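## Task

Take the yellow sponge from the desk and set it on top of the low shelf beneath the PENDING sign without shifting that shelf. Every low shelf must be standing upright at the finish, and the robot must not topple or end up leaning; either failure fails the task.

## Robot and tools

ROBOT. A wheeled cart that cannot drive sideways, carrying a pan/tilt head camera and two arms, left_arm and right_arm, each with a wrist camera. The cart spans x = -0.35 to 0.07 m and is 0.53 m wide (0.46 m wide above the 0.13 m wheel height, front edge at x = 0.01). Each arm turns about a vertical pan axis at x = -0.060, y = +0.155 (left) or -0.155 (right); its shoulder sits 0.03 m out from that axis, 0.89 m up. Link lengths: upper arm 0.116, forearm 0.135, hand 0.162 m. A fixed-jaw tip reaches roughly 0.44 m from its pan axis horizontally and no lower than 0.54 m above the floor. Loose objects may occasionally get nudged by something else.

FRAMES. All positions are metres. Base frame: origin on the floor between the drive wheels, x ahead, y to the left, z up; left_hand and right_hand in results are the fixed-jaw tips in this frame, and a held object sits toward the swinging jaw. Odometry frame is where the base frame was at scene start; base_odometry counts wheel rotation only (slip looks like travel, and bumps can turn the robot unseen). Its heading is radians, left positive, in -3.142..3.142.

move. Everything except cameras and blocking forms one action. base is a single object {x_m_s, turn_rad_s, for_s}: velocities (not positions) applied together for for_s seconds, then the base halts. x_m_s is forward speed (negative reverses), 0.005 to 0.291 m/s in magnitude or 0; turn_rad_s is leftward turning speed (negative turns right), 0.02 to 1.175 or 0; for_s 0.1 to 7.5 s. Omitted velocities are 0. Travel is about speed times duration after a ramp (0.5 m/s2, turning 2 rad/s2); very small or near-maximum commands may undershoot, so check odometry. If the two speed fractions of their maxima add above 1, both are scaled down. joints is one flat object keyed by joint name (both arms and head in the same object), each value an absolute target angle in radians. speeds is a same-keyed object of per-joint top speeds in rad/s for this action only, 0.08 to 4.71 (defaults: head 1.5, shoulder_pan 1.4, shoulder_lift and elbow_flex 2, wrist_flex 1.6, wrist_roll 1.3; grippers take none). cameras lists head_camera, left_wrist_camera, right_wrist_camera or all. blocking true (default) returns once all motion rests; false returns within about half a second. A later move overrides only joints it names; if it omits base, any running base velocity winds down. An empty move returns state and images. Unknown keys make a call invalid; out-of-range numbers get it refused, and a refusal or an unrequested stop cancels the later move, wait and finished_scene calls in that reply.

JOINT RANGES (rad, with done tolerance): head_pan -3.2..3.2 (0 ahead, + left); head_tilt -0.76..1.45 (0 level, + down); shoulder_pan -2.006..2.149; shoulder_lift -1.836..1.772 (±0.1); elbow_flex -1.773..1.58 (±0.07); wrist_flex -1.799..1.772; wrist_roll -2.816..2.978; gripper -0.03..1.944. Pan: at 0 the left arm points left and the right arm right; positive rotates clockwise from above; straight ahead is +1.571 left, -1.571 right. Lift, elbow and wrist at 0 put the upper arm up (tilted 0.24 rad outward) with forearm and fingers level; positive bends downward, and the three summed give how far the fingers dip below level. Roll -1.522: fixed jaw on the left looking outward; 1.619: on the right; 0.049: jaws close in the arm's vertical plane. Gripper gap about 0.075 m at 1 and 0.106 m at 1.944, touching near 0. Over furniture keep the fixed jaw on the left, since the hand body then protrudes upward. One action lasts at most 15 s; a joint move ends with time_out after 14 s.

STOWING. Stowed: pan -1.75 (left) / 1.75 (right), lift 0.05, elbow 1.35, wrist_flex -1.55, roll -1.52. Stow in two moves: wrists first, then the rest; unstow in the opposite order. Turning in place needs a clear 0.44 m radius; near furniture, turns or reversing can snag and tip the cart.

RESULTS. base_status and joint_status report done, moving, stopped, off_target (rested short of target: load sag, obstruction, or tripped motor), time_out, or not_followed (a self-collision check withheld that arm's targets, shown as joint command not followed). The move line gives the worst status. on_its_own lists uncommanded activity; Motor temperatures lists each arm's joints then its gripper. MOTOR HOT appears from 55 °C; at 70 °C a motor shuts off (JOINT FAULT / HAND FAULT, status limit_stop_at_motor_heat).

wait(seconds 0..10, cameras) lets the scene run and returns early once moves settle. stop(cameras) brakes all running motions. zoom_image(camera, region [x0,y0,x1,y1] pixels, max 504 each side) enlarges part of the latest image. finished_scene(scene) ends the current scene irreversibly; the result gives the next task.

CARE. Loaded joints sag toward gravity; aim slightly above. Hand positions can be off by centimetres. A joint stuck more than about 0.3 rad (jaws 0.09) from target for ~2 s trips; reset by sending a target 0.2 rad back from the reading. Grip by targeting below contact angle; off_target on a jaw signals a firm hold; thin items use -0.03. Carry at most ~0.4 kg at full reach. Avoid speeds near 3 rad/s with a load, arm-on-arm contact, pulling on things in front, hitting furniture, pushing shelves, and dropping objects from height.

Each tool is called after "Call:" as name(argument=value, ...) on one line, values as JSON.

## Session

Calibrations: f≈600 px, H≈1.19.

Call:
move(joints={"head_tilt_rad":0.4}, cameras=["head_camera"])

Call:
move(joints={"head_pan_rad":1.0}, cameras=["head_camera"])

Call:
move(joints={"head_pan_rad":2.0}, cameras=["head_camera"])

Call:
move(joints={"head_pan_rad":3.0}, cameras=["head_camera"])

Call:
move(joints={"head_pan_rad":-2.2}, cameras=["head_camera"])

Call:
move(joints={"head_pan_rad":-1.1}, cameras=["head_camera"])

Scene clock: 1.07 s.
Motor temperatures (°C): left_arm=[30 31 30 31 31 29] | right_arm=[29 27 26 27 30 26]
move: done
base_odometry: x=+0.000 y=+0.000 heading=+0.000
base_status: not commanded
joint_positions: head_pan_rad=+0.000 head_tilt_rad=+0.393 left_arm_shoulder_pan_rad=+0.002 left_arm_shoulder_lift_rad=-1.688 left_arm_elbow_flex_rad=+1.459 left_arm_wrist_flex_rad=+0.984 left_arm_wrist_roll_rad=-0.001 left_arm_gripper_rad=+0.000 right_arm_shoulder_pan_rad=+0.004 right_arm_shoulder_lift_rad=-1.732 right_arm_elbow_flex_rad=+1.485 right_arm_wrist_flex_rad=+1.015 right_arm_wrist_roll_rad=+0.000 right_arm_gripper_rad=+0.000
joint_status: all done
left_hand: x=-0.0597 y=+0.3120 z=+0.8286 quat_wxyz=(+0.397, -0.918, +0.023, +0.009) (m; base frame)
right_hand: x=-0.0607 y=-0.3093 z=+0.8243 quat_wxyz=(+0.009, +0.024, +0.920, -0.391) (m; base frame)
pictures: head_camera
Images, in order (width x height): head_camera 644x476.

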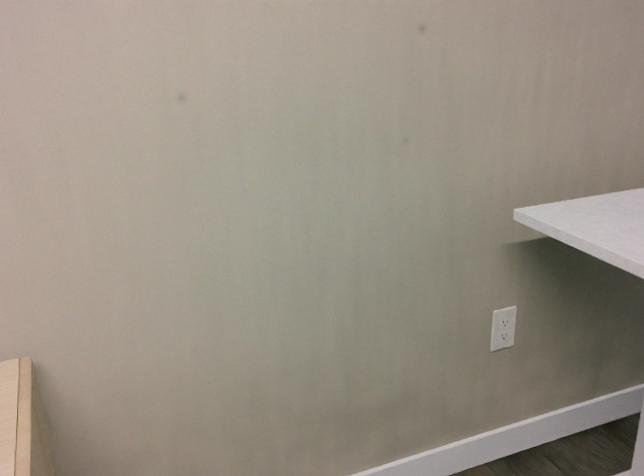

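Scene clock: 2.53 s.
move: done
base_odometry: x=+0.000 y=+0.000 heading=+0.000
base_status: not commanded
joint_positions: head_pan_rad=+0.989 head_tilt_rad=+0.393 left_arm_shoulder_pan_rad=+0.002 left_arm_shoulder_lift_rad=-1.688 left_arm_elbow_flex_rad=+1.459 left_arm_wrist_flex_rad=+0.984 left_arm_wrist_roll_rad=-0.001 left_arm_gripper_rad=+0.000 right_arm_shoulder_pan_rad=+0.004 right_arm_shoulder_lift_rad=-1.732 right_arm_elbow_flex_rad=+1.485 right_arm_wrist_flex_rad=+1.015 right_arm_wrist_roll_rad=+0.000 right_arm_gripper_rad=+0.000
joint_status: all done
left_hand: x=-0.0597 y=+0.3120 z=+0.8286 quat_wxyz=(+0.397, -0.918, +0.023, +0.009) (m; base frame)
right_hand: x=-0.0607 y=-0.3093 z=+0.8243 quat_wxyz=(+0.009, +0.024, +0.920, -0.391) (m; base frame)
pictures: head_camera
Images, in order (width x height): head_camera 644x476.

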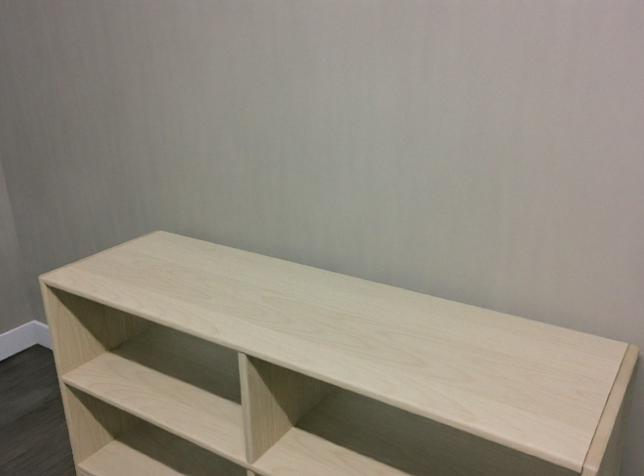

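Scene clock: 4.00 s.
move: done
base_odometry: x=+0.000 y=+0.000 heading=+0.000
base_status: not commanded
joint_positions: head_pan_rad=+1.989 head_tilt_rad=+0.393 left_arm_shoulder_pan_rad=+0.002 left_arm_shoulder_lift_rad=-1.688 left_arm_elbow_flex_rad=+1.459 left_arm_wrist_flex_rad=+0.984 left_arm_wrist_roll_rad=-0.001 left_arm_gripper_rad=+0.000 right_arm_shoulder_pan_rad=+0.004 right_arm_shoulder_lift_rad=-1.732 right_arm_elbow_flex_rad=+1.485 right_arm_wrist_flex_rad=+1.015 right_arm_wrist_roll_rad=+0.000 right_arm_gripper_rad=+0.000
joint_status: all done
left_hand: x=-0.0597 y=+0.3120 z=+0.8286 quat_wxyz=(+0.397, -0.918, +0.023, +0.009) (m; base frame)
right_hand: x=-0.0607 y=-0.3093 z=+0.8243 quat_wxyz=(+0.009, +0.024, +0.920, -0.391) (m; base frame)
pictures: head_camera
Images, in order (width x height): head_camera 644x476.

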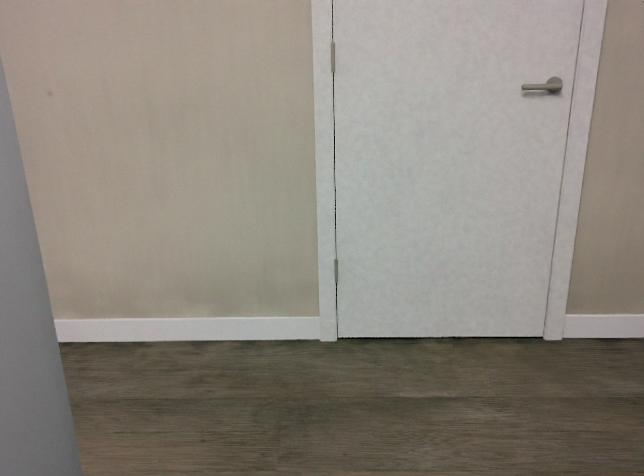

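Scene clock: 5.47 s.
move: done
base_odometry: x=+0.000 y=+0.000 heading=+0.000
base_status: not commanded
joint_positions: head_pan_rad=+2.990 head_tilt_rad=+0.393 left_arm_shoulder_pan_rad=+0.002 left_arm_shoulder_lift_rad=-1.688 left_arm_elbow_flex_rad=+1.459 left_arm_wrist_flex_rad=+0.984 left_arm_wrist_roll_rad=-0.001 left_arm_gripper_rad=+0.000 right_arm_shoulder_pan_rad=+0.004 right_arm_shoulder_lift_rad=-1.732 right_arm_elbow_flex_rad=+1.485 right_arm_wrist_flex_rad=+1.015 right_arm_wrist_roll_rad=+0.000 right_arm_gripper_rad=+0.000
joint_status: all done
left_hand: x=-0.0597 y=+0.3120 z=+0.8286 quat_wxyz=(+0.397, -0.918, +0.023, +0.009) (m; base frame)
right_hand: x=-0.0607 y=-0.3093 z=+0.8243 quat_wxyz=(+0.009, +0.024, +0.920, -0.391) (m; base frame)
pictures: head_camera
Images, in order (width x height): head_camera 644x476.

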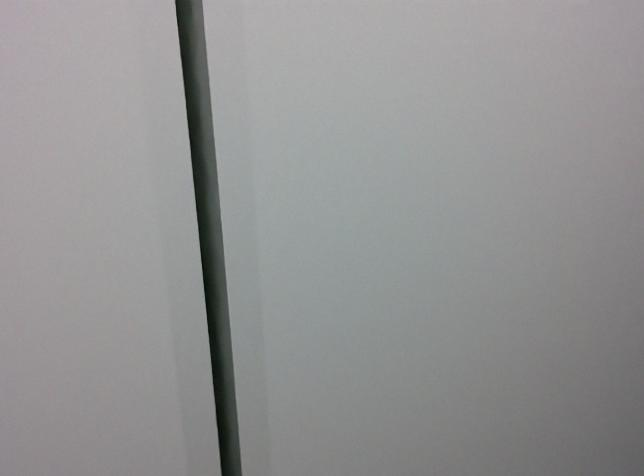

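Scene clock: 9.73 s.
move: done
base_odometry: x=+0.000 y=+0.000 heading=+0.000
base_status: not commanded
joint_positions: head_pan_rad=-2.191 head_tilt_rad=+0.393 left_arm_shoulder_pan_rad=+0.002 left_arm_shoulder_lift_rad=-1.688 left_arm_elbow_flex_rad=+1.459 left_arm_wrist_flex_rad=+0.984 left_arm_wrist_roll_rad=-0.001 left_arm_gripper_rad=+0.000 right_arm_shoulder_pan_rad=+0.004 right_arm_shoulder_lift_rad=-1.732 right_arm_elbow_flex_rad=+1.485 right_arm_wrist_flex_rad=+1.015 right_arm_wrist_roll_rad=+0.000 right_arm_gripper_rad=+0.000
joint_status: all done
left_hand: x=-0.0597 y=+0.3120 z=+0.8286 quat_wxyz=(+0.397, -0.918, +0.023, +0.009) (m; base frame)
right_hand: x=-0.0607 y=-0.3093 z=+0.8243 quat_wxyz=(+0.009, +0.024, +0.920, -0.391) (m; base frame)
pictures: head_camera
Images, in order (width x height): head_camera 644x476.

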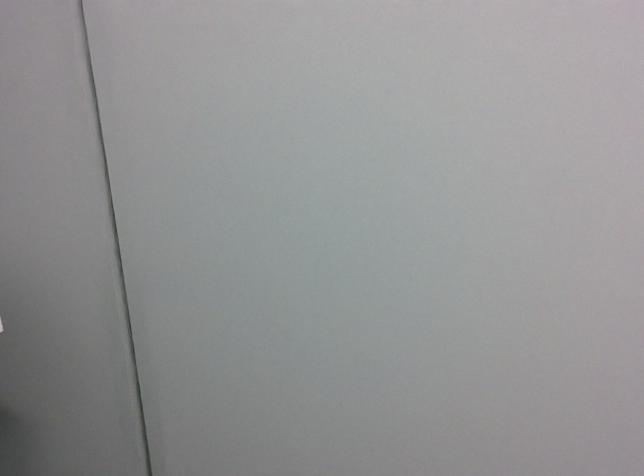

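Scene clock: 11.27 s.
move: done
base_odometry: x=+0.000 y=+0.000 heading=+0.000
base_status: not commanded
joint_positions: head_pan_rad=-1.111 head_tilt_rad=+0.393 left_arm_shoulder_pan_rad=+0.002 left_arm_shoulder_lift_rad=-1.688 left_arm_elbow_flex_rad=+1.459 left_arm_wrist_flex_rad=+0.984 left_arm_wrist_roll_rad=-0.001 left_arm_gripper_rad=+0.000 right_arm_shoulder_pan_rad=+0.004 right_arm_shoulder_lift_rad=-1.732 right_arm_elbow_flex_rad=+1.485 right_arm_wrist_flex_rad=+1.015 right_arm_wrist_roll_rad=+0.000 right_arm_gripper_rad=+0.000
joint_status: all done
left_hand: x=-0.0597 y=+0.3120 z=+0.8286 quat_wxyz=(+0.397, -0.918, +0.023, +0.009) (m; base frame)
right_hand: x=-0.0607 y=-0.3093 z=+0.8243 quat_wxyz=(+0.009, +0.024, +0.920, -0.391) (m; base frame)
pictures: head_camera
Images, in order (width x height): head_camera 644x476.

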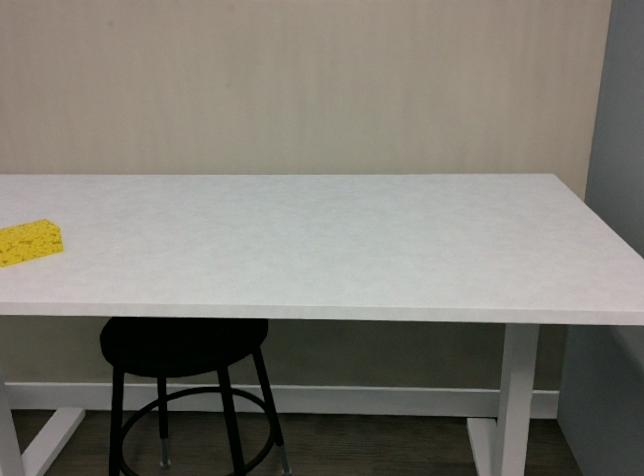

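Call:
move(base={"turn_rad_s":-0.6,"for_s":1.87}, joints={"head_pan_rad":0.0,"head_tilt_rad":0.6}, cameras=["head_camera"])

Call:
move(joints={"head_pan_rad":1.9,"head_tilt_rad":-0.2}, cameras=["head_camera"])

Scene clock: 23.57 s.
move: done
base_odometry: x=-0.001 y=+0.000 heading=-1.119
base_status: done (sent for 1.87 of 1.87 s)
joint_positions: head_pan_rad=-0.011 head_tilt_rad=+0.593 left_arm_shoulder_pan_rad=+0.002 left_arm_shoulder_lift_rad=-1.688 left_arm_elbow_flex_rad=+1.459 left_arm_wrist_flex_rad=+0.984 left_arm_wrist_roll_rad=-0.001 left_arm_gripper_rad=+0.000 right_arm_shoulder_pan_rad=+0.004 right_arm_shoulder_lift_rad=-1.732 right_arm_elbow_flex_rad=+1.485 right_arm_wrist_flex_rad=+1.015 right_arm_wrist_roll_rad=+0.000 right_arm_gripper_rad=+0.000
joint_status: all done
left_hand: x=-0.0597 y=+0.3120 z=+0.8286 quat_wxyz=(+0.397, -0.918, +0.023, +0.009) (m; base frame)
right_hand: x=-0.0607 y=-0.3093 z=+0.8243 quat_wxyz=(+0.009, +0.024, +0.920, -0.391) (m; base frame)
pictures: head_camera
Images, in order (width x height): head_camera 644x476.

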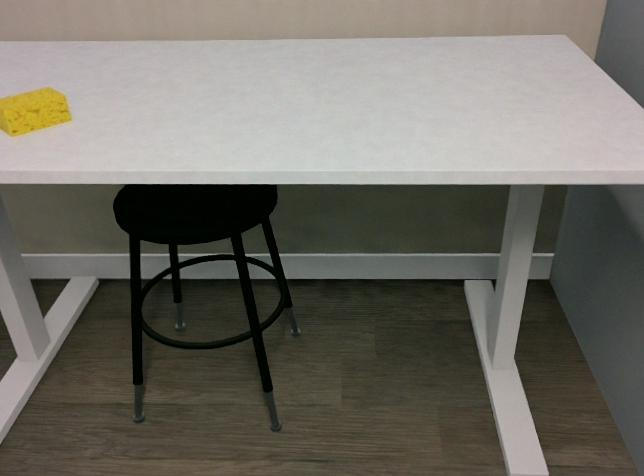

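Scene clock: 25.63 s.
move: done
base_odometry: x=-0.001 y=+0.000 heading=-1.119
base_status: not commanded
joint_positions: head_pan_rad=+1.890 head_tilt_rad=-0.190 left_arm_shoulder_pan_rad=+0.002 left_arm_shoulder_lift_rad=-1.688 left_arm_elbow_flex_rad=+1.459 left_arm_wrist_flex_rad=+0.984 left_arm_wrist_roll_rad=-0.001 left_arm_gripper_rad=+0.000 right_arm_shoulder_pan_rad=+0.004 right_arm_shoulder_lift_rad=-1.732 right_arm_elbow_flex_rad=+1.485 right_arm_wrist_flex_rad=+1.015 right_arm_wrist_roll_rad=+0.000 right_arm_gripper_rad=+0.000
joint_status: all done
left_hand: x=-0.0597 y=+0.3120 z=+0.8286 quat_wxyz=(+0.397, -0.918, +0.023, +0.009) (m; base frame)
right_hand: x=-0.0607 y=-0.3093 z=+0.8243 quat_wxyz=(+0.009, +0.024, +0.920, -0.391) (m; base frame)
pictures: head_camera
Images, in order (width x height): head_camera 644x476.

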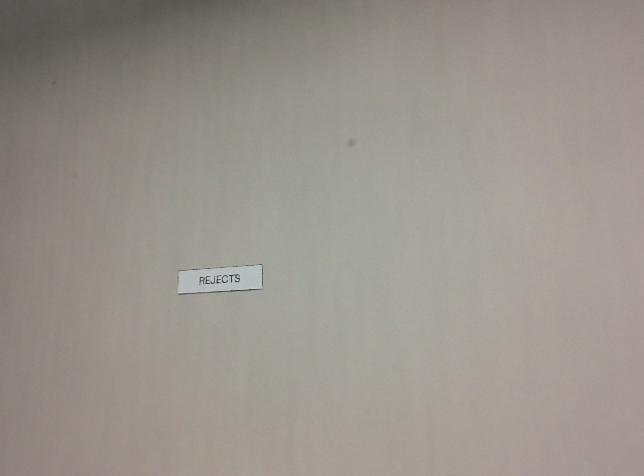

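Call:
move(base={"x_m_s":0.2,"for_s":0.9}, joints={"head_pan_rad":0.3,"head_tilt_rad":0.7})

Call:
move(base={"turn_rad_s":0.6,"for_s":1.645})

Call:
move(base={"x_m_s":0.22,"for_s":3.05})

Call:
move(base={"turn_rad_s":-0.6,"for_s":1.88}, joints={"head_pan_rad":0.0,"head_tilt_rad":0.8}, cameras=["head_camera"])

Scene clock: 50.90 s.
move: done
base_odometry: x=+0.078 y=-0.163 heading=-1.122
base_status: done (sent for 0.9 of 0.9 s)
joint_positions: head_pan_rad=+0.310 head_tilt_rad=+0.693 left_arm_shoulder_pan_rad=-0.001 left_arm_shoulder_lift_rad=-1.688 left_arm_elbow_flex_rad=+1.459 left_arm_wrist_flex_rad=+0.984 left_arm_wrist_roll_rad=-0.001 left_arm_gripper_rad=+0.000 right_arm_shoulder_pan_rad=+0.001 right_arm_shoulder_lift_rad=-1.732 right_arm_elbow_flex_rad=+1.485 right_arm_wrist_flex_rad=+1.015 right_arm_wrist_roll_rad=+0.000 right_arm_gripper_rad=+0.000
joint_status: all done
left_hand: x=-0.0602 y=+0.3120 z=+0.8286 quat_wxyz=(+0.397, -0.918, +0.022, +0.010) (m; base frame)
right_hand: x=-0.0602 y=-0.3093 z=+0.8243 quat_wxyz=(+0.009, +0.023, +0.920, -0.391) (m; base frame)
pictures: none

Scene clock: 53.23 s.
move: done
base_odometry: x=+0.077 y=-0.162 heading=-0.141
base_status: done (sent for 1.63 of 1.63 s)
joint_positions: head_pan_rad=+0.310 head_tilt_rad=+0.693 left_arm_shoulder_pan_rad=-0.003 left_arm_shoulder_lift_rad=-1.688 left_arm_elbow_flex_rad=+1.459 left_arm_wrist_flex_rad=+0.984 left_arm_wrist_roll_rad=-0.001 left_arm_gripper_rad=+0.000 right_arm_shoulder_pan_rad=-0.002 right_arm_shoulder_lift_rad=-1.732 right_arm_elbow_flex_rad=+1.485 right_arm_wrist_flex_rad=+1.015 right_arm_wrist_roll_rad=+0.000 right_arm_gripper_rad=+0.000
joint_status: not commanded
left_hand: x=-0.0604 y=+0.3120 z=+0.8286 quat_wxyz=(+0.397, -0.918, +0.021, +0.010) (m; base frame)
right_hand: x=-0.0597 y=-0.3093 z=+0.8243 quat_wxyz=(+0.010, +0.021, +0.920, -0.390) (m; base frame)
pictures: none

Scene clock: 57.40 s.
move: done
base_odometry: x=+0.746 y=-0.255 heading=-0.139
base_status: done (sent for 3.07 of 3.07 s)
joint_positions: head_pan_rad=+0.310 head_tilt_rad=+0.693 left_arm_shoulder_pan_rad=-0.004 left_arm_shoulder_lift_rad=-1.688 left_arm_elbow_flex_rad=+1.459 left_arm_wrist_flex_rad=+0.984 left_arm_wrist_roll_rad=-0.001 left_arm_gripper_rad=+0.000 right_arm_shoulder_pan_rad=+0.004 right_arm_shoulder_lift_rad=-1.732 right_arm_elbow_flex_rad=+1.485 right_arm_wrist_flex_rad=+1.015 right_arm_wrist_roll_rad=+0.000 right_arm_gripper_rad=+0.000
joint_status: not commanded
left_hand: x=-0.0607 y=+0.3120 z=+0.8286 quat_wxyz=(+0.397, -0.918, +0.021, +0.011) (m; base frame)
right_hand: x=-0.0607 y=-0.3093 z=+0.8243 quat_wxyz=(+0.009, +0.024, +0.920, -0.391) (m; base frame)
pictures: none

Scene clock: 59.97 s.
move: done
base_odometry: x=+0.746 y=-0.255 heading=-1.259
base_status: done (sent for 1.87 of 1.87 s)
joint_positions: head_pan_rad=+0.009 head_tilt_rad=+0.794 left_arm_shoulder_pan_rad=+0.000 left_arm_shoulder_lift_rad=-1.688 left_arm_elbow_flex_rad=+1.459 left_arm_wrist_flex_rad=+0.984 left_arm_wrist_roll_rad=-0.001 left_arm_gripper_rad=+0.000 right_arm_shoulder_pan_rad=+0.003 right_arm_shoulder_lift_rad=-1.732 right_arm_elbow_flex_rad=+1.485 right_arm_wrist_flex_rad=+1.015 right_arm_wrist_roll_rad=+0.000 right_arm_gripper_rad=+0.000
joint_status: all done
left_hand: x=-0.0600 y=+0.3120 z=+0.8286 quat_wxyz=(+0.397, -0.918, +0.023, +0.010) (m; base frame)
right_hand: x=-0.0604 y=-0.3093 z=+0.8243 quat_wxyz=(+0.009, +0.024, +0.920, -0.391) (m; base frame)
pictures: head_camera
Images, in order (width x height): head_camera 644x476.

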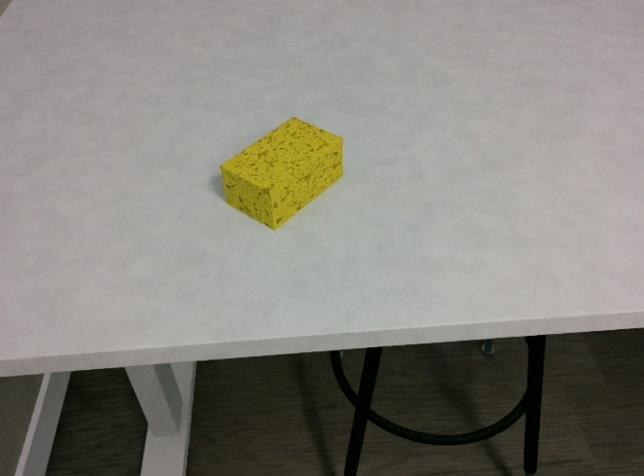

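Call:
move(joints={"left_arm_shoulder_pan_rad":1.82,"left_arm_gripper_rad":1.9,"head_tilt_rad":1.1})

Call:
move(joints={"left_arm_shoulder_lift_rad":0.51,"left_arm_elbow_flex_rad":-0.93,"left_arm_wrist_flex_rad":1.17,"left_arm_wrist_roll_rad":-1.9})

Call:
move(base={"x_m_s":0.15,"for_s":1.43})

Call:
move(joints={"left_arm_shoulder_lift_rad":0.74,"left_arm_elbow_flex_rad":-0.81,"left_arm_wrist_flex_rad":0.77}, cameras=["head_camera","left_wrist_camera"])

Scene clock: 72.57 s.
move: done
base_odometry: x=+0.746 y=-0.255 heading=-1.259
base_status: not commanded
joint_positions: head_pan_rad=+0.009 head_tilt_rad=+1.094 left_arm_shoulder_pan_rad=+1.813 left_arm_shoulder_lift_rad=-1.688 left_arm_elbow_flex_rad=+1.459 left_arm_wrist_flex_rad=+0.984 left_arm_wrist_roll_rad=-0.001 left_arm_gripper_rad=+1.891 right_arm_shoulder_pan_rad=+0.003 right_arm_shoulder_lift_rad=-1.732 right_arm_elbow_flex_rad=+1.485 right_arm_wrist_flex_rad=+1.015 right_arm_wrist_roll_rad=+0.000 right_arm_gripper_rad=+0.000
joint_status: all done
left_hand: x=+0.0925 y=+0.1173 z=+0.8286 quat_wxyz=(+0.252, -0.548, +0.737, -0.306) (m; base frame)
right_hand: x=-0.0604 y=-0.3093 z=+0.8243 quat_wxyz=(+0.009, +0.024, +0.920, -0.391) (m; base frame)
pictures: none

Scene clock: 74.80 s.
move: done
base_odometry: x=+0.746 y=-0.255 heading=-1.259
base_status: not commanded
joint_positions: head_pan_rad=+0.009 head_tilt_rad=+1.094 left_arm_shoulder_pan_rad=+1.813 left_arm_shoulder_lift_rad=+0.521 left_arm_elbow_flex_rad=-0.894 left_arm_wrist_flex_rad=+1.168 left_arm_wrist_roll_rad=-1.895 left_arm_gripper_rad=+1.891 right_arm_shoulder_pan_rad=+0.003 right_arm_shoulder_lift_rad=-1.732 right_arm_elbow_flex_rad=+1.485 right_arm_wrist_flex_rad=+1.015 right_arm_wrist_roll_rad=+0.000 right_arm_gripper_rad=+0.000
joint_status: all done
left_hand: x=+0.2803 y=+0.0783 z=+0.9191 quat_wxyz=(+0.378, +0.280, +0.882, +0.025) (m; base frame)
right_hand: x=-0.0604 y=-0.3093 z=+0.8243 quat_wxyz=(+0.009, +0.024, +0.920, -0.391) (m; base frame)
pictures: none

Scene clock: 77.10 s.
move: done
base_odometry: x=+0.811 y=-0.460 heading=-1.262
base_status: done (sent for 1.43 of 1.43 s)
joint_positions: head_pan_rad=+0.009 head_tilt_rad=+1.094 left_arm_shoulder_pan_rad=+1.819 left_arm_shoulder_lift_rad=+0.522 left_arm_elbow_flex_rad=-0.895 left_arm_wrist_flex_rad=+1.168 left_arm_wrist_roll_rad=-1.895 left_arm_gripper_rad=+1.891 right_arm_shoulder_pan_rad=+0.001 right_arm_shoulder_lift_rad=-1.732 right_arm_elbow_flex_rad=+1.485 right_arm_wrist_flex_rad=+1.015 right_arm_wrist_roll_rad=+0.000 right_arm_gripper_rad=+0.000
joint_status: not commanded
left_hand: x=+0.2800 y=+0.0762 z=+0.9190 quat_wxyz=(+0.378, +0.283, +0.881, +0.024) (m; base frame)
right_hand: x=-0.0602 y=-0.3093 z=+0.8243 quat_wxyz=(+0.009, +0.023, +0.920, -0.391) (m; base frame)
pictures: none

Scene clock: 78.17 s.
move: done
base_odometry: x=+0.811 y=-0.460 heading=-1.262
base_status: not commanded
joint_positions: head_pan_rad=+0.009 head_tilt_rad=+1.094 left_arm_shoulder_pan_rad=+1.819 left_arm_shoulder_lift_rad=+0.754 left_arm_elbow_flex_rad=-0.806 left_arm_wrist_flex_rad=+0.783 left_arm_wrist_roll_rad=-1.895 left_arm_gripper_rad=+1.891 right_arm_shoulder_pan_rad=+0.001 right_arm_shoulder_lift_rad=-1.732 right_arm_elbow_flex_rad=+1.485 right_arm_wrist_flex_rad=+1.015 right_arm_wrist_roll_rad=+0.000 right_arm_gripper_rad=+0.000
joint_status: all done
left_hand: x=+0.3137 y=+0.0676 z=+0.8641 quat_wxyz=(+0.407, +0.279, +0.869, +0.025) (m; base frame)
right_hand: x=-0.0602 y=-0.3093 z=+0.8243 quat_wxyz=(+0.009, +0.023, +0.920, -0.391) (m; base frame)
pictures: head_camera, left_wrist_camera
Images, in order (width x height): head_camera 644x476, left_wrist_camera 644x476.

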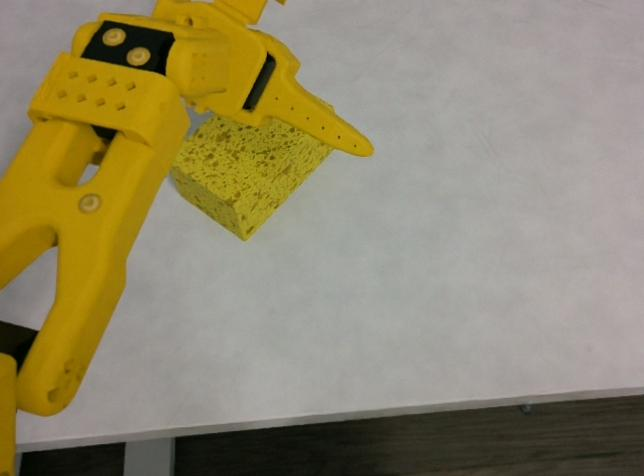

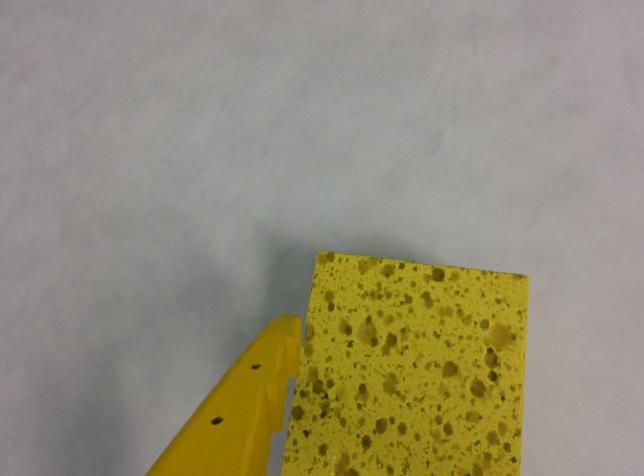

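Call:
move(joints={"left_arm_shoulder_pan_rad":1.785})

Call:
move(joints={"left_arm_shoulder_lift_rad":0.66,"left_arm_elbow_flex_rad":-0.13,"left_arm_wrist_flex_rad":0.12}, speeds={"left_arm_shoulder_lift_rad":0.1,"left_arm_elbow_flex_rad":0.5,"left_arm_wrist_flex_rad":0.48}, cameras=["head_camera","left_wrist_camera"])

Scene clock: 89.30 s.
move: done
base_odometry: x=+0.811 y=-0.460 heading=-1.262
base_status: not commanded
joint_positions: head_pan_rad=+0.009 head_tilt_rad=+1.094 left_arm_shoulder_pan_rad=+1.786 left_arm_shoulder_lift_rad=+0.754 left_arm_elbow_flex_rad=-0.806 left_arm_wrist_flex_rad=+0.783 left_arm_wrist_roll_rad=-1.898 left_arm_gripper_rad=+1.891 right_arm_shoulder_pan_rad=+0.001 right_arm_shoulder_lift_rad=-1.732 right_arm_elbow_flex_rad=+1.485 right_arm_wrist_flex_rad=+1.015 right_arm_wrist_roll_rad=+0.000 right_arm_gripper_rad=+0.000
joint_status: all done
left_hand: x=+0.3164 y=+0.0803 z=+0.8641 quat_wxyz=(+0.407, +0.266, +0.873, +0.033) (m; base frame)
right_hand: x=-0.0602 y=-0.3093 z=+0.8243 quat_wxyz=(+0.009, +0.023, +0.920, -0.391) (m; base frame)
pictures: none

Scene clock: 91.17 s.
move: done
base_odometry: x=+0.811 y=-0.460 heading=-1.262
base_status: not commanded
joint_positions: head_pan_rad=+0.009 head_tilt_rad=+1.094 left_arm_shoulder_pan_rad=+1.787 left_arm_shoulder_lift_rad=+0.662 left_arm_elbow_flex_rad=-0.165 left_arm_wrist_flex_rad=+0.115 left_arm_wrist_roll_rad=-1.904 left_arm_gripper_rad=+1.891 right_arm_shoulder_pan_rad=+0.001 right_arm_shoulder_lift_rad=-1.732 right_arm_elbow_flex_rad=+1.485 right_arm_wrist_flex_rad=+1.015 right_arm_wrist_roll_rad=+0.000 right_arm_gripper_rad=+0.000
joint_status: all done
left_hand: x=+0.3085 y=+0.0814 z=+0.8159 quat_wxyz=(+0.460, +0.262, +0.848, +0.038) (m; base frame)
right_hand: x=-0.0602 y=-0.3093 z=+0.8243 quat_wxyz=(+0.009, +0.023, +0.920, -0.391) (m; base frame)
pictures: head_camera, left_wrist_camera
Images, in order (width x height): head_camera 644x476, left_wrist_camera 644x476.

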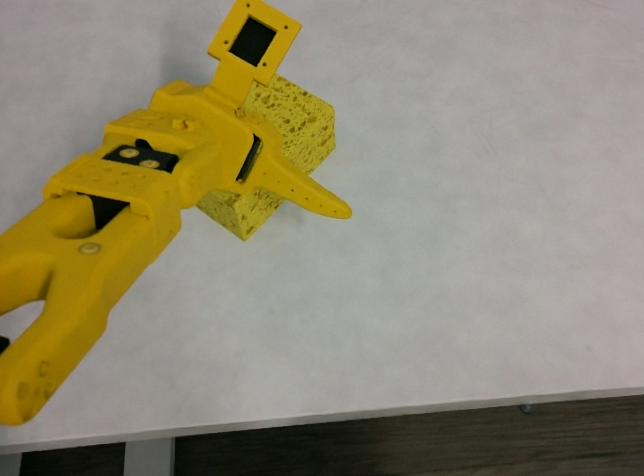

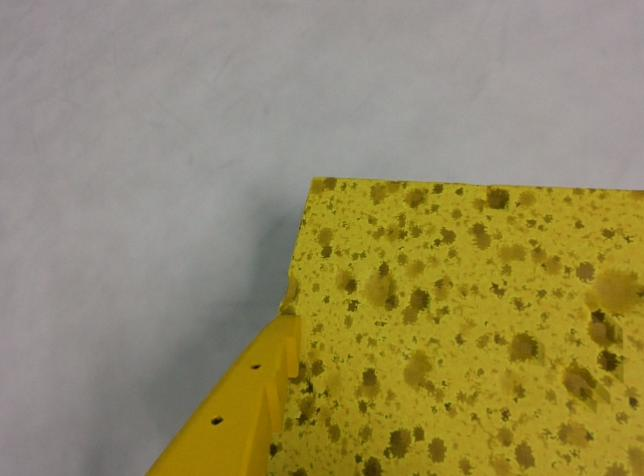

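Call:
move(joints={"left_arm_shoulder_lift_rad":0.60,"left_arm_elbow_flex_rad":-0.27,"left_arm_wrist_flex_rad":0.32})

Call:
move(joints={"left_arm_shoulder_pan_rad":1.73})

Call:
move(joints={"left_arm_shoulder_lift_rad":0.70,"left_arm_elbow_flex_rad":-0.13,"left_arm_wrist_flex_rad":0.10}, speeds={"left_arm_shoulder_lift_rad":0.2,"left_arm_elbow_flex_rad":0.3,"left_arm_wrist_flex_rad":0.4}, cameras=["head_camera","left_wrist_camera"])

Scene clock: 98.77 s.
move: done
base_odometry: x=+0.811 y=-0.460 heading=-1.262
base_status: not commanded
joint_positions: head_pan_rad=+0.009 head_tilt_rad=+1.094 left_arm_shoulder_pan_rad=+1.787 left_arm_shoulder_lift_rad=+0.645 left_arm_elbow_flex_rad=-0.251 left_arm_wrist_flex_rad=+0.310 left_arm_wrist_roll_rad=-1.904 left_arm_gripper_rad=+1.891 right_arm_shoulder_pan_rad=+0.001 right_arm_shoulder_lift_rad=-1.732 right_arm_elbow_flex_rad=+1.485 right_arm_wrist_flex_rad=+1.015 right_arm_wrist_roll_rad=+0.000 right_arm_gripper_rad=+0.000
joint_status: all done
left_hand: x=+0.3040 y=+0.0824 z=+0.8183 quat_wxyz=(+0.418, +0.268, +0.867, +0.035) (m; base frame)
right_hand: x=-0.0602 y=-0.3093 z=+0.8243 quat_wxyz=(+0.009, +0.023, +0.920, -0.391) (m; base frame)
pictures: none

Scene clock: 99.47 s.
move: done
base_odometry: x=+0.811 y=-0.460 heading=-1.262
base_status: not commanded
joint_positions: head_pan_rad=+0.009 head_tilt_rad=+1.094 left_arm_shoulder_pan_rad=+1.738 left_arm_shoulder_lift_rad=+0.645 left_arm_elbow_flex_rad=-0.251 left_arm_wrist_flex_rad=+0.315 left_arm_wrist_roll_rad=-1.904 left_arm_gripper_rad=+1.891 right_arm_shoulder_pan_rad=+0.001 right_arm_shoulder_lift_rad=-1.732 right_arm_elbow_flex_rad=+1.485 right_arm_wrist_flex_rad=+1.015 right_arm_wrist_roll_rad=+0.000 right_arm_gripper_rad=+0.000
joint_status: all done
left_hand: x=+0.3067 y=+0.1004 z=+0.8178 quat_wxyz=(+0.415, +0.247, +0.874, +0.045) (m; base frame)
right_hand: x=-0.0602 y=-0.3093 z=+0.8243 quat_wxyz=(+0.009, +0.023, +0.920, -0.391) (m; base frame)
pictures: none

Scene clock: 100.63 s.
move: done
base_odometry: x=+0.811 y=-0.460 heading=-1.262
base_status: not commanded
joint_positions: head_pan_rad=+0.009 head_tilt_rad=+1.094 left_arm_shoulder_pan_rad=+1.732 left_arm_shoulder_lift_rad=+0.695 left_arm_elbow_flex_rad=-0.139 left_arm_wrist_flex_rad=+0.103 left_arm_wrist_roll_rad=-1.895 left_arm_gripper_rad=+1.893 right_arm_shoulder_pan_rad=+0.000 right_arm_shoulder_lift_rad=-1.732 right_arm_elbow_flex_rad=+1.485 right_arm_wrist_flex_rad=+1.015 right_arm_wrist_roll_rad=+0.000 right_arm_gripper_rad=+0.000
joint_status: all done
left_hand: x=+0.3062 y=+0.1028 z=+0.7994 quat_wxyz=(+0.438, +0.237, +0.866, +0.047) (m; base frame)
right_hand: x=-0.0599 y=-0.3093 z=+0.8243 quat_wxyz=(+0.010, +0.022, +0.920, -0.391) (m; base frame)
pictures: head_camera, left_wrist_camera
Images, in order (width x height): head_camera 644x476, left_wrist_camera 644x476.

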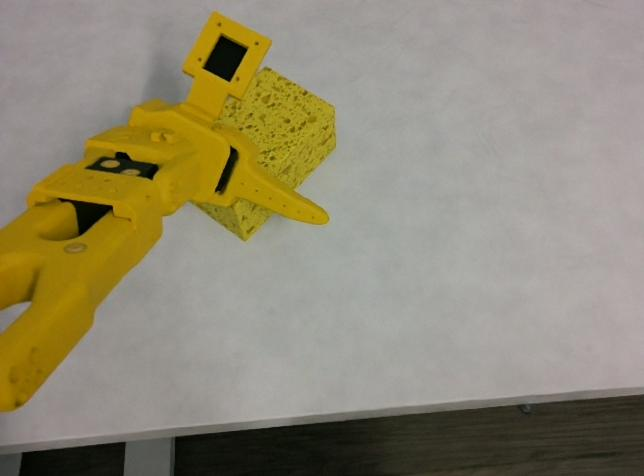

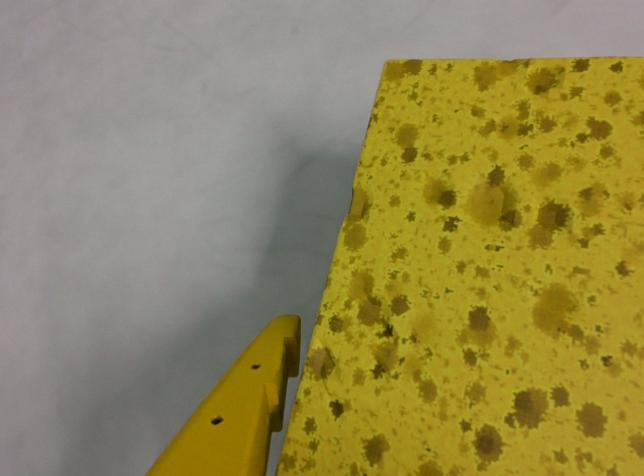

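Call:
move(joints={"left_arm_gripper_rad":0.68})

Call:
move(joints={"left_arm_gripper_rad":0.87}, cameras=["left_wrist_camera"])

Call:
move(joints={"left_arm_shoulder_lift_rad":0.35,"left_arm_elbow_flex_rad":-0.40,"left_arm_wrist_flex_rad":0.7}, speeds={"left_arm_shoulder_lift_rad":0.35,"left_arm_elbow_flex_rad":0.27,"left_arm_wrist_flex_rad":0.6}, cameras=["head_camera","left_wrist_camera"])

Scene clock: 108.27 s.
move: off_target
base_odometry: x=+0.811 y=-0.460 heading=-1.262
base_status: not commanded
joint_positions: head_pan_rad=+0.009 head_tilt_rad=+1.094 left_arm_shoulder_pan_rad=+1.738 left_arm_shoulder_lift_rad=+0.680 left_arm_elbow_flex_rad=-0.139 left_arm_wrist_flex_rad=+0.094 left_arm_wrist_roll_rad=-1.895 left_arm_gripper_rad=+0.893 right_arm_shoulder_pan_rad=+0.001 right_arm_shoulder_lift_rad=-1.732 right_arm_elbow_flex_rad=+1.485 right_arm_wrist_flex_rad=+1.015 right_arm_wrist_roll_rad=+0.000 right_arm_gripper_rad=+0.000
joint_status: left_arm_gripper_rad off_target (ended at +0.893, target +0.680)
left_hand: x=+0.3081 y=+0.1002 z=+0.8058 quat_wxyz=(+0.449, +0.238, +0.860, +0.046) (m; base frame)
right_hand: x=-0.0602 y=-0.3093 z=+0.8243 quat_wxyz=(+0.009, +0.023, +0.920, -0.391) (m; base frame)
pictures: none

Scene clock: 108.57 s.
move: off_target
base_odometry: x=+0.811 y=-0.460 heading=-1.262
base_status: not commanded
joint_positions: head_pan_rad=+0.009 head_tilt_rad=+1.094 left_arm_shoulder_pan_rad=+1.738 left_arm_shoulder_lift_rad=+0.680 left_arm_elbow_flex_rad=-0.139 left_arm_wrist_flex_rad=+0.094 left_arm_wrist_roll_rad=-1.895 left_arm_gripper_rad=+0.923 right_arm_shoulder_pan_rad=+0.001 right_arm_shoulder_lift_rad=-1.732 right_arm_elbow_flex_rad=+1.485 right_arm_wrist_flex_rad=+1.015 right_arm_wrist_roll_rad=+0.000 right_arm_gripper_rad=+0.000
joint_status: left_arm_gripper_rad off_target (ended at +0.923, target +0.870)
left_hand: x=+0.3081 y=+0.1002 z=+0.8058 quat_wxyz=(+0.449, +0.238, +0.860, +0.046) (m; base frame)
right_hand: x=-0.0602 y=-0.3093 z=+0.8243 quat_wxyz=(+0.009, +0.023, +0.920, -0.391) (m; base frame)
pictures: left_wrist_camera
Images, in order (width x height): left_wrist_camera 644x476.

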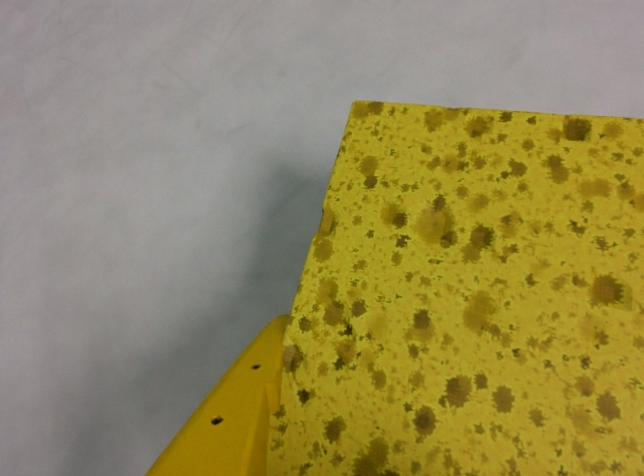

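Scene clock: 110.17 s.
move: done
base_odometry: x=+0.811 y=-0.460 heading=-1.262
base_status: not commanded
joint_positions: head_pan_rad=+0.009 head_tilt_rad=+1.094 left_arm_shoulder_pan_rad=+1.735 left_arm_shoulder_lift_rad=+0.415 left_arm_elbow_flex_rad=-0.358 left_arm_wrist_flex_rad=+0.698 left_arm_wrist_roll_rad=-1.904 left_arm_gripper_rad=+0.914 right_arm_shoulder_pan_rad=+0.003 right_arm_shoulder_lift_rad=-1.732 right_arm_elbow_flex_rad=+1.485 right_arm_wrist_flex_rad=+1.015 right_arm_wrist_roll_rad=+0.000 right_arm_gripper_rad=+0.000
joint_status: all done
left_hand: x=+0.2916 y=+0.1041 z=+0.8754 quat_wxyz=(+0.394, +0.248, +0.884, +0.043) (m; base frame)
right_hand: x=-0.0604 y=-0.3093 z=+0.8243 quat_wxyz=(+0.009, +0.024, +0.920, -0.391) (m; base frame)
pictures: head_camera, left_wrist_camera
Images, in order (width x height): head_camera 644x476, left_wrist_camera 644x476.

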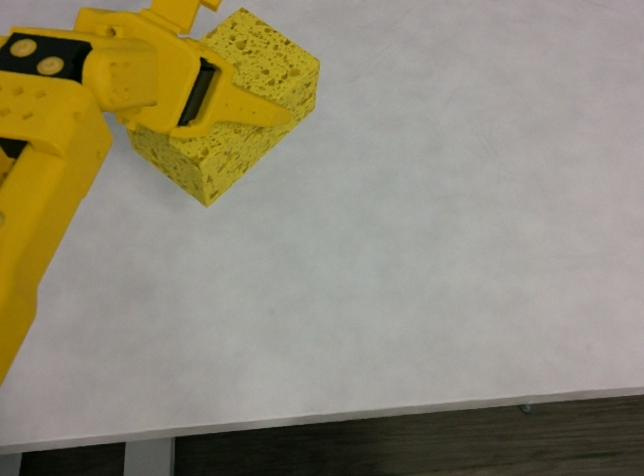

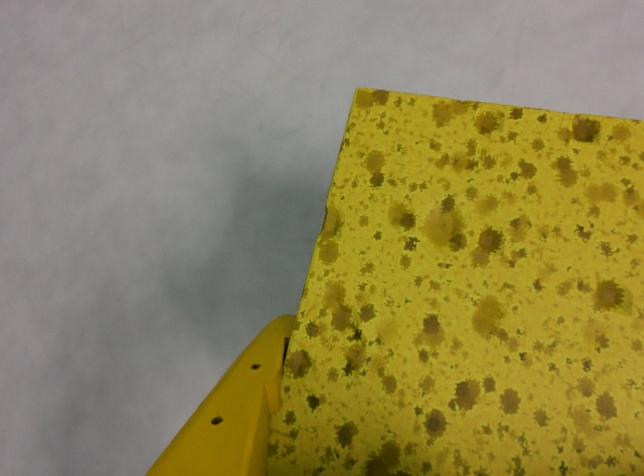

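Call:
move(base={"x_m_s":-0.2,"for_s":1.0})

Call:
move(base={"turn_rad_s":0.6,"for_s":1.88})

Call:
move(base={"x_m_s":-0.22,"for_s":3.05}, joints={"head_pan_rad":2.2,"head_tilt_rad":0.4})

Call:
move(base={"turn_rad_s":-0.6,"for_s":1.63}, joints={"head_pan_rad":3.14,"head_tilt_rad":0.45}, cameras=["head_camera"])

Call:
move(joints={"head_pan_rad":-2.6,"head_tilt_rad":0.6}, cameras=["head_camera"])

Scene clock: 137.00 s.
move: done
base_odometry: x=+0.750 y=-0.270 heading=-1.257
base_status: done (sent for 1 of 1 s)
joint_positions: head_pan_rad=+0.009 head_tilt_rad=+1.094 left_arm_shoulder_pan_rad=+1.735 left_arm_shoulder_lift_rad=+0.415 left_arm_elbow_flex_rad=-0.358 left_arm_wrist_flex_rad=+0.698 left_arm_wrist_roll_rad=-1.904 left_arm_gripper_rad=+0.914 right_arm_shoulder_pan_rad=-0.002 right_arm_shoulder_lift_rad=-1.732 right_arm_elbow_flex_rad=+1.485 right_arm_wrist_flex_rad=+1.015 right_arm_wrist_roll_rad=+0.000 right_arm_gripper_rad=+0.000
joint_status: not commanded
left_hand: x=+0.2916 y=+0.1041 z=+0.8754 quat_wxyz=(+0.394, +0.248, +0.884, +0.043) (m; base frame)
right_hand: x=-0.0597 y=-0.3093 z=+0.8243 quat_wxyz=(+0.010, +0.021, +0.920, -0.390) (m; base frame)
pictures: none

Scene clock: 139.60 s.
move: done
base_odometry: x=+0.750 y=-0.269 heading=-0.140
base_status: done (sent for 1.87 of 1.87 s)
joint_positions: head_pan_rad=+0.009 head_tilt_rad=+1.094 left_arm_shoulder_pan_rad=+1.727 left_arm_shoulder_lift_rad=+0.415 left_arm_elbow_flex_rad=-0.358 left_arm_wrist_flex_rad=+0.698 left_arm_wrist_roll_rad=-1.904 left_arm_gripper_rad=+0.914 right_arm_shoulder_pan_rad=+0.000 right_arm_shoulder_lift_rad=-1.732 right_arm_elbow_flex_rad=+1.485 right_arm_wrist_flex_rad=+1.015 right_arm_wrist_roll_rad=+0.000 right_arm_gripper_rad=+0.000
joint_status: not commanded
left_hand: x=+0.2920 y=+0.1068 z=+0.8754 quat_wxyz=(+0.394, +0.244, +0.885, +0.045) (m; base frame)
right_hand: x=-0.0599 y=-0.3093 z=+0.8243 quat_wxyz=(+0.010, +0.022, +0.920, -0.391) (m; base frame)
pictures: none

Scene clock: 143.90 s.
move: done
base_odometry: x=+0.082 y=-0.176 heading=-0.138
base_status: done (sent for 3.07 of 3.07 s)
joint_positions: head_pan_rad=+2.189 head_tilt_rad=+0.413 left_arm_shoulder_pan_rad=+1.727 left_arm_shoulder_lift_rad=+0.415 left_arm_elbow_flex_rad=-0.358 left_arm_wrist_flex_rad=+0.698 left_arm_wrist_roll_rad=-1.904 left_arm_gripper_rad=+0.914 right_arm_shoulder_pan_rad=+0.003 right_arm_shoulder_lift_rad=-1.732 right_arm_elbow_flex_rad=+1.485 right_arm_wrist_flex_rad=+1.015 right_arm_wrist_roll_rad=+0.000 right_arm_gripper_rad=+0.000
joint_status: all done
left_hand: x=+0.2920 y=+0.1068 z=+0.8754 quat_wxyz=(+0.394, +0.244, +0.885, +0.045) (m; base frame)
right_hand: x=-0.0604 y=-0.3093 z=+0.8243 quat_wxyz=(+0.009, +0.024, +0.920, -0.391) (m; base frame)
pictures: none

Scene clock: 146.20 s.
move: done
base_odometry: x=+0.082 y=-0.176 heading=-1.119
base_status: done (sent for 1.63 of 1.63 s)
joint_positions: head_pan_rad=+3.129 head_tilt_rad=+0.442 left_arm_shoulder_pan_rad=+1.732 left_arm_shoulder_lift_rad=+0.415 left_arm_elbow_flex_rad=-0.358 left_arm_wrist_flex_rad=+0.698 left_arm_wrist_roll_rad=-1.904 left_arm_gripper_rad=+0.914 right_arm_shoulder_pan_rad=+0.003 right_arm_shoulder_lift_rad=-1.732 right_arm_elbow_flex_rad=+1.485 right_arm_wrist_flex_rad=+1.015 right_arm_wrist_roll_rad=+0.000 right_arm_gripper_rad=+0.000
joint_status: all done
left_hand: x=+0.2917 y=+0.1051 z=+0.8754 quat_wxyz=(+0.394, +0.246, +0.884, +0.044) (m; base frame)
right_hand: x=-0.0604 y=-0.3093 z=+0.8243 quat_wxyz=(+0.009, +0.024, +0.920, -0.391) (m; base frame)
pictures: head_camera
Images, in order (width x height): head_camera 644x476.

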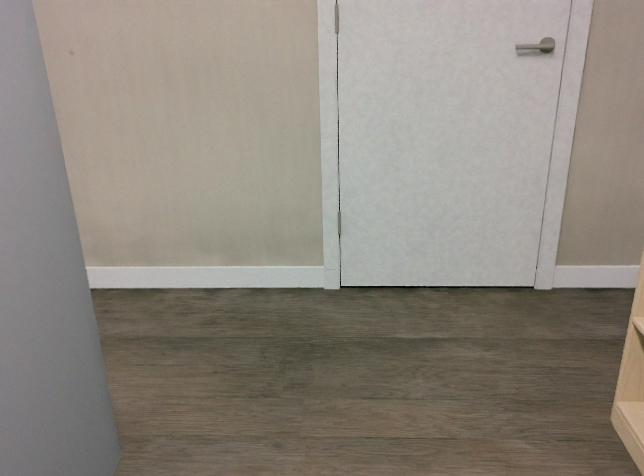

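Scene clock: 150.83 s.
move: done
base_odometry: x=+0.082 y=-0.176 heading=-1.119
base_status: not commanded
joint_positions: head_pan_rad=-2.591 head_tilt_rad=+0.593 left_arm_shoulder_pan_rad=+1.732 left_arm_shoulder_lift_rad=+0.415 left_arm_elbow_flex_rad=-0.358 left_arm_wrist_flex_rad=+0.698 left_arm_wrist_roll_rad=-1.904 left_arm_gripper_rad=+0.914 right_arm_shoulder_pan_rad=+0.003 right_arm_shoulder_lift_rad=-1.732 right_arm_elbow_flex_rad=+1.485 right_arm_wrist_flex_rad=+1.015 right_arm_wrist_roll_rad=+0.000 right_arm_gripper_rad=+0.000
joint_status: all done
left_hand: x=+0.2917 y=+0.1051 z=+0.8754 quat_wxyz=(+0.394, +0.246, +0.884, +0.044) (m; base frame)
right_hand: x=-0.0604 y=-0.3093 z=+0.8243 quat_wxyz=(+0.009, +0.024, +0.920, -0.391) (m; base frame)
pictures: head_camera
Images, in order (width x height): head_camera 644x476.

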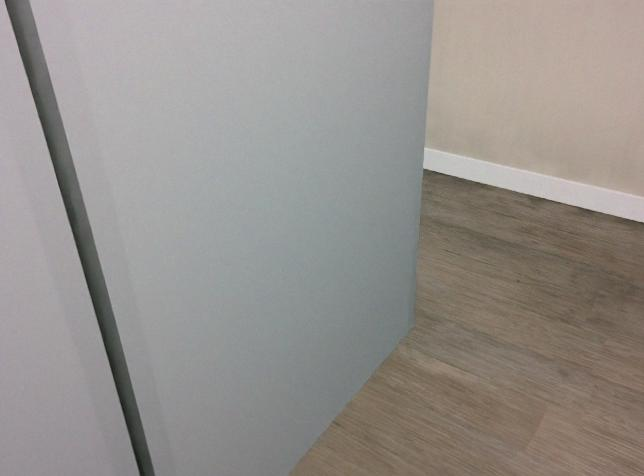

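Call:
move(base={"x_m_s":-0.22,"for_s":7.2}, joints={"head_pan_rad":-1.5,"head_tilt_rad":0.25}, cameras=["head_camera"])

Call:
move(joints={"head_pan_rad":-0.8}, cameras=["head_camera"])

Scene clock: 184.30 s.
move: done
base_odometry: x=-0.606 y=+1.250 heading=-1.122
base_status: done (sent for 7.2 of 7.2 s)
joint_positions: head_pan_rad=-1.511 head_tilt_rad=+0.262 left_arm_shoulder_pan_rad=+1.732 left_arm_shoulder_lift_rad=+0.415 left_arm_elbow_flex_rad=-0.358 left_arm_wrist_flex_rad=+0.698 left_arm_wrist_roll_rad=-1.904 left_arm_gripper_rad=+0.914 right_arm_shoulder_pan_rad=+0.001 right_arm_shoulder_lift_rad=-1.732 right_arm_elbow_flex_rad=+1.485 right_arm_wrist_flex_rad=+1.015 right_arm_wrist_roll_rad=+0.000 right_arm_gripper_rad=+0.000
joint_status: all done
left_hand: x=+0.2917 y=+0.1051 z=+0.8754 quat_wxyz=(+0.394, +0.246, +0.884, +0.044) (m; base frame)
right_hand: x=-0.0602 y=-0.3093 z=+0.8243 quat_wxyz=(+0.009, +0.023, +0.920, -0.391) (m; base frame)
pictures: head_camera
Images, in order (width x height): head_camera 644x476.

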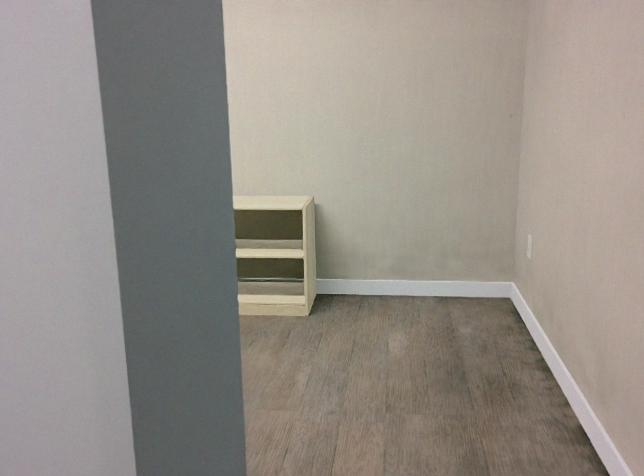

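Scene clock: 185.57 s.
move: done
base_odometry: x=-0.606 y=+1.250 heading=-1.122
base_status: not commanded
joint_positions: head_pan_rad=-0.810 head_tilt_rad=+0.262 left_arm_shoulder_pan_rad=+1.732 left_arm_shoulder_lift_rad=+0.415 left_arm_elbow_flex_rad=-0.358 left_arm_wrist_flex_rad=+0.698 left_arm_wrist_roll_rad=-1.904 left_arm_gripper_rad=+0.914 right_arm_shoulder_pan_rad=+0.001 right_arm_shoulder_lift_rad=-1.732 right_arm_elbow_flex_rad=+1.485 right_arm_wrist_flex_rad=+1.015 right_arm_wrist_roll_rad=+0.000 right_arm_gripper_rad=+0.000
joint_status: all done
left_hand: x=+0.2917 y=+0.1051 z=+0.8754 quat_wxyz=(+0.394, +0.246, +0.884, +0.044) (m; base frame)
right_hand: x=-0.0602 y=-0.3093 z=+0.8243 quat_wxyz=(+0.009, +0.023, +0.920, -0.391) (m; base frame)
pictures: head_camera
Images, in order (width x height): head_camera 644x476.

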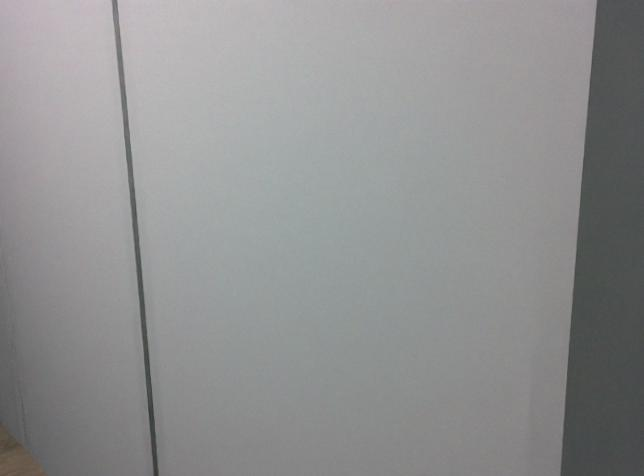

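Call:
move(base={"x_m_s":-0.15,"for_s":0.93})

Call:
move(base={"turn_rad_s":-0.6,"for_s":2.61}, joints={"head_pan_rad":0.0,"head_tilt_rad":0.25}, cameras=["head_camera"])

Call:
move(joints={"head_pan_rad":0.9,"head_tilt_rad":0.6}, cameras=["head_camera"])

Call:
move(joints={"head_pan_rad":-1.0}, cameras=["head_camera"])

Scene clock: 210.87 s.
move: done
base_odometry: x=-0.667 y=+1.377 heading=-1.121
base_status: done (sent for 0.93 of 0.93 s)
joint_positions: head_pan_rad=-0.810 head_tilt_rad=+0.261 left_arm_shoulder_pan_rad=+1.730 left_arm_shoulder_lift_rad=+0.415 left_arm_elbow_flex_rad=-0.358 left_arm_wrist_flex_rad=+0.698 left_arm_wrist_roll_rad=-1.904 left_arm_gripper_rad=+0.914 right_arm_shoulder_pan_rad=-0.002 right_arm_shoulder_lift_rad=-1.732 right_arm_elbow_flex_rad=+1.485 right_arm_wrist_flex_rad=+1.015 right_arm_wrist_roll_rad=+0.000 right_arm_gripper_rad=+0.000
joint_status: not commanded
left_hand: x=+0.2918 y=+0.1057 z=+0.8754 quat_wxyz=(+0.394, +0.246, +0.884, +0.044) (m; base frame)
right_hand: x=-0.0597 y=-0.3093 z=+0.8243 quat_wxyz=(+0.010, +0.021, +0.920, -0.390) (m; base frame)
pictures: none

Scene clock: 214.07 s.
move: done
base_odometry: x=-0.667 y=+1.377 heading=-2.679
base_status: done (sent for 2.6 of 2.6 s)
joint_positions: head_pan_rad=-0.011 head_tilt_rad=+0.261 left_arm_shoulder_pan_rad=+1.734 left_arm_shoulder_lift_rad=+0.415 left_arm_elbow_flex_rad=-0.358 left_arm_wrist_flex_rad=+0.698 left_arm_wrist_roll_rad=-1.904 left_arm_gripper_rad=+0.914 right_arm_shoulder_pan_rad=+0.004 right_arm_shoulder_lift_rad=-1.732 right_arm_elbow_flex_rad=+1.485 right_arm_wrist_flex_rad=+1.015 right_arm_wrist_roll_rad=+0.000 right_arm_gripper_rad=+0.000
joint_status: all done
left_hand: x=+0.2917 y=+0.1046 z=+0.8754 quat_wxyz=(+0.394, +0.247, +0.884, +0.043) (m; base frame)
right_hand: x=-0.0607 y=-0.3093 z=+0.8243 quat_wxyz=(+0.009, +0.024, +0.920, -0.391) (m; base frame)
pictures: head_camera
Images, in order (width x height): head_camera 644x476.

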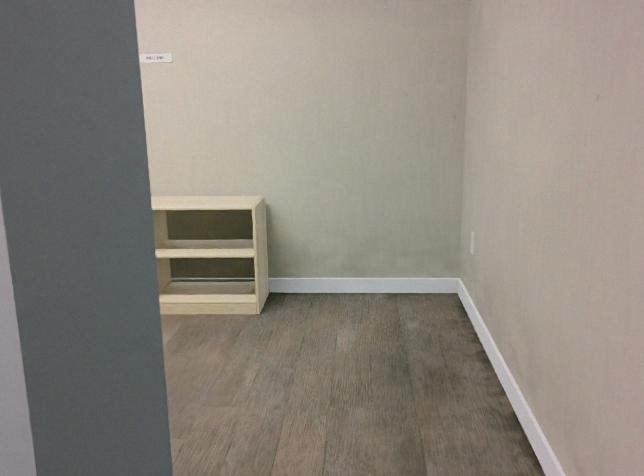

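Scene clock: 215.47 s.
move: done
base_odometry: x=-0.667 y=+1.377 heading=-2.679
base_status: not commanded
joint_positions: head_pan_rad=+0.890 head_tilt_rad=+0.593 left_arm_shoulder_pan_rad=+1.734 left_arm_shoulder_lift_rad=+0.415 left_arm_elbow_flex_rad=-0.358 left_arm_wrist_flex_rad=+0.698 left_arm_wrist_roll_rad=-1.904 left_arm_gripper_rad=+0.914 right_arm_shoulder_pan_rad=+0.004 right_arm_shoulder_lift_rad=-1.732 right_arm_elbow_flex_rad=+1.485 right_arm_wrist_flex_rad=+1.015 right_arm_wrist_roll_rad=+0.000 right_arm_gripper_rad=+0.000
joint_status: all done
left_hand: x=+0.2917 y=+0.1046 z=+0.8754 quat_wxyz=(+0.394, +0.247, +0.884, +0.043) (m; base frame)
right_hand: x=-0.0607 y=-0.3093 z=+0.8243 quat_wxyz=(+0.009, +0.024, +0.920, -0.391) (m; base frame)
pictures: head_camera
Images, in order (width x height): head_camera 644x476.

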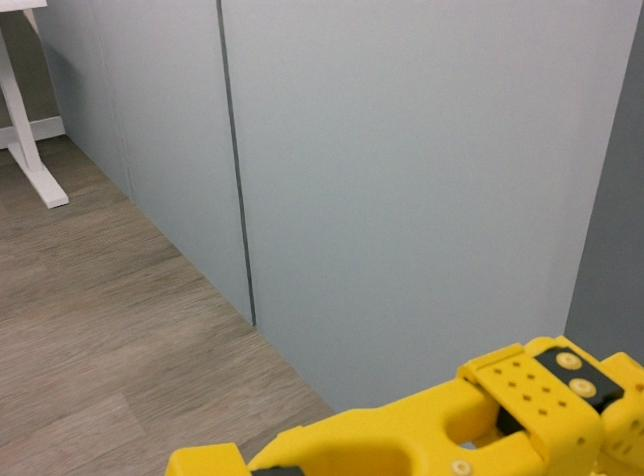

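Scene clock: 217.53 s.
move: done
base_odometry: x=-0.667 y=+1.377 heading=-2.679
base_status: not commanded
joint_positions: head_pan_rad=-0.991 head_tilt_rad=+0.593 left_arm_shoulder_pan_rad=+1.734 left_arm_shoulder_lift_rad=+0.415 left_arm_elbow_flex_rad=-0.358 left_arm_wrist_flex_rad=+0.698 left_arm_wrist_roll_rad=-1.904 left_arm_gripper_rad=+0.914 right_arm_shoulder_pan_rad=+0.004 right_arm_shoulder_lift_rad=-1.732 right_arm_elbow_flex_rad=+1.485 right_arm_wrist_flex_rad=+1.015 right_arm_wrist_roll_rad=+0.000 right_arm_gripper_rad=+0.000
joint_status: all done
left_hand: x=+0.2917 y=+0.1046 z=+0.8754 quat_wxyz=(+0.394, +0.247, +0.884, +0.043) (m; base frame)
right_hand: x=-0.0607 y=-0.3093 z=+0.8243 quat_wxyz=(+0.009, +0.024, +0.920, -0.391) (m; base frame)
pictures: head_camera
Images, in order (width x height): head_camera 644x476.

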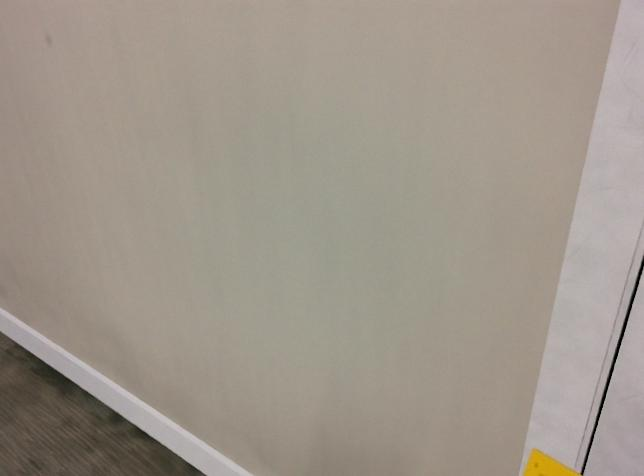

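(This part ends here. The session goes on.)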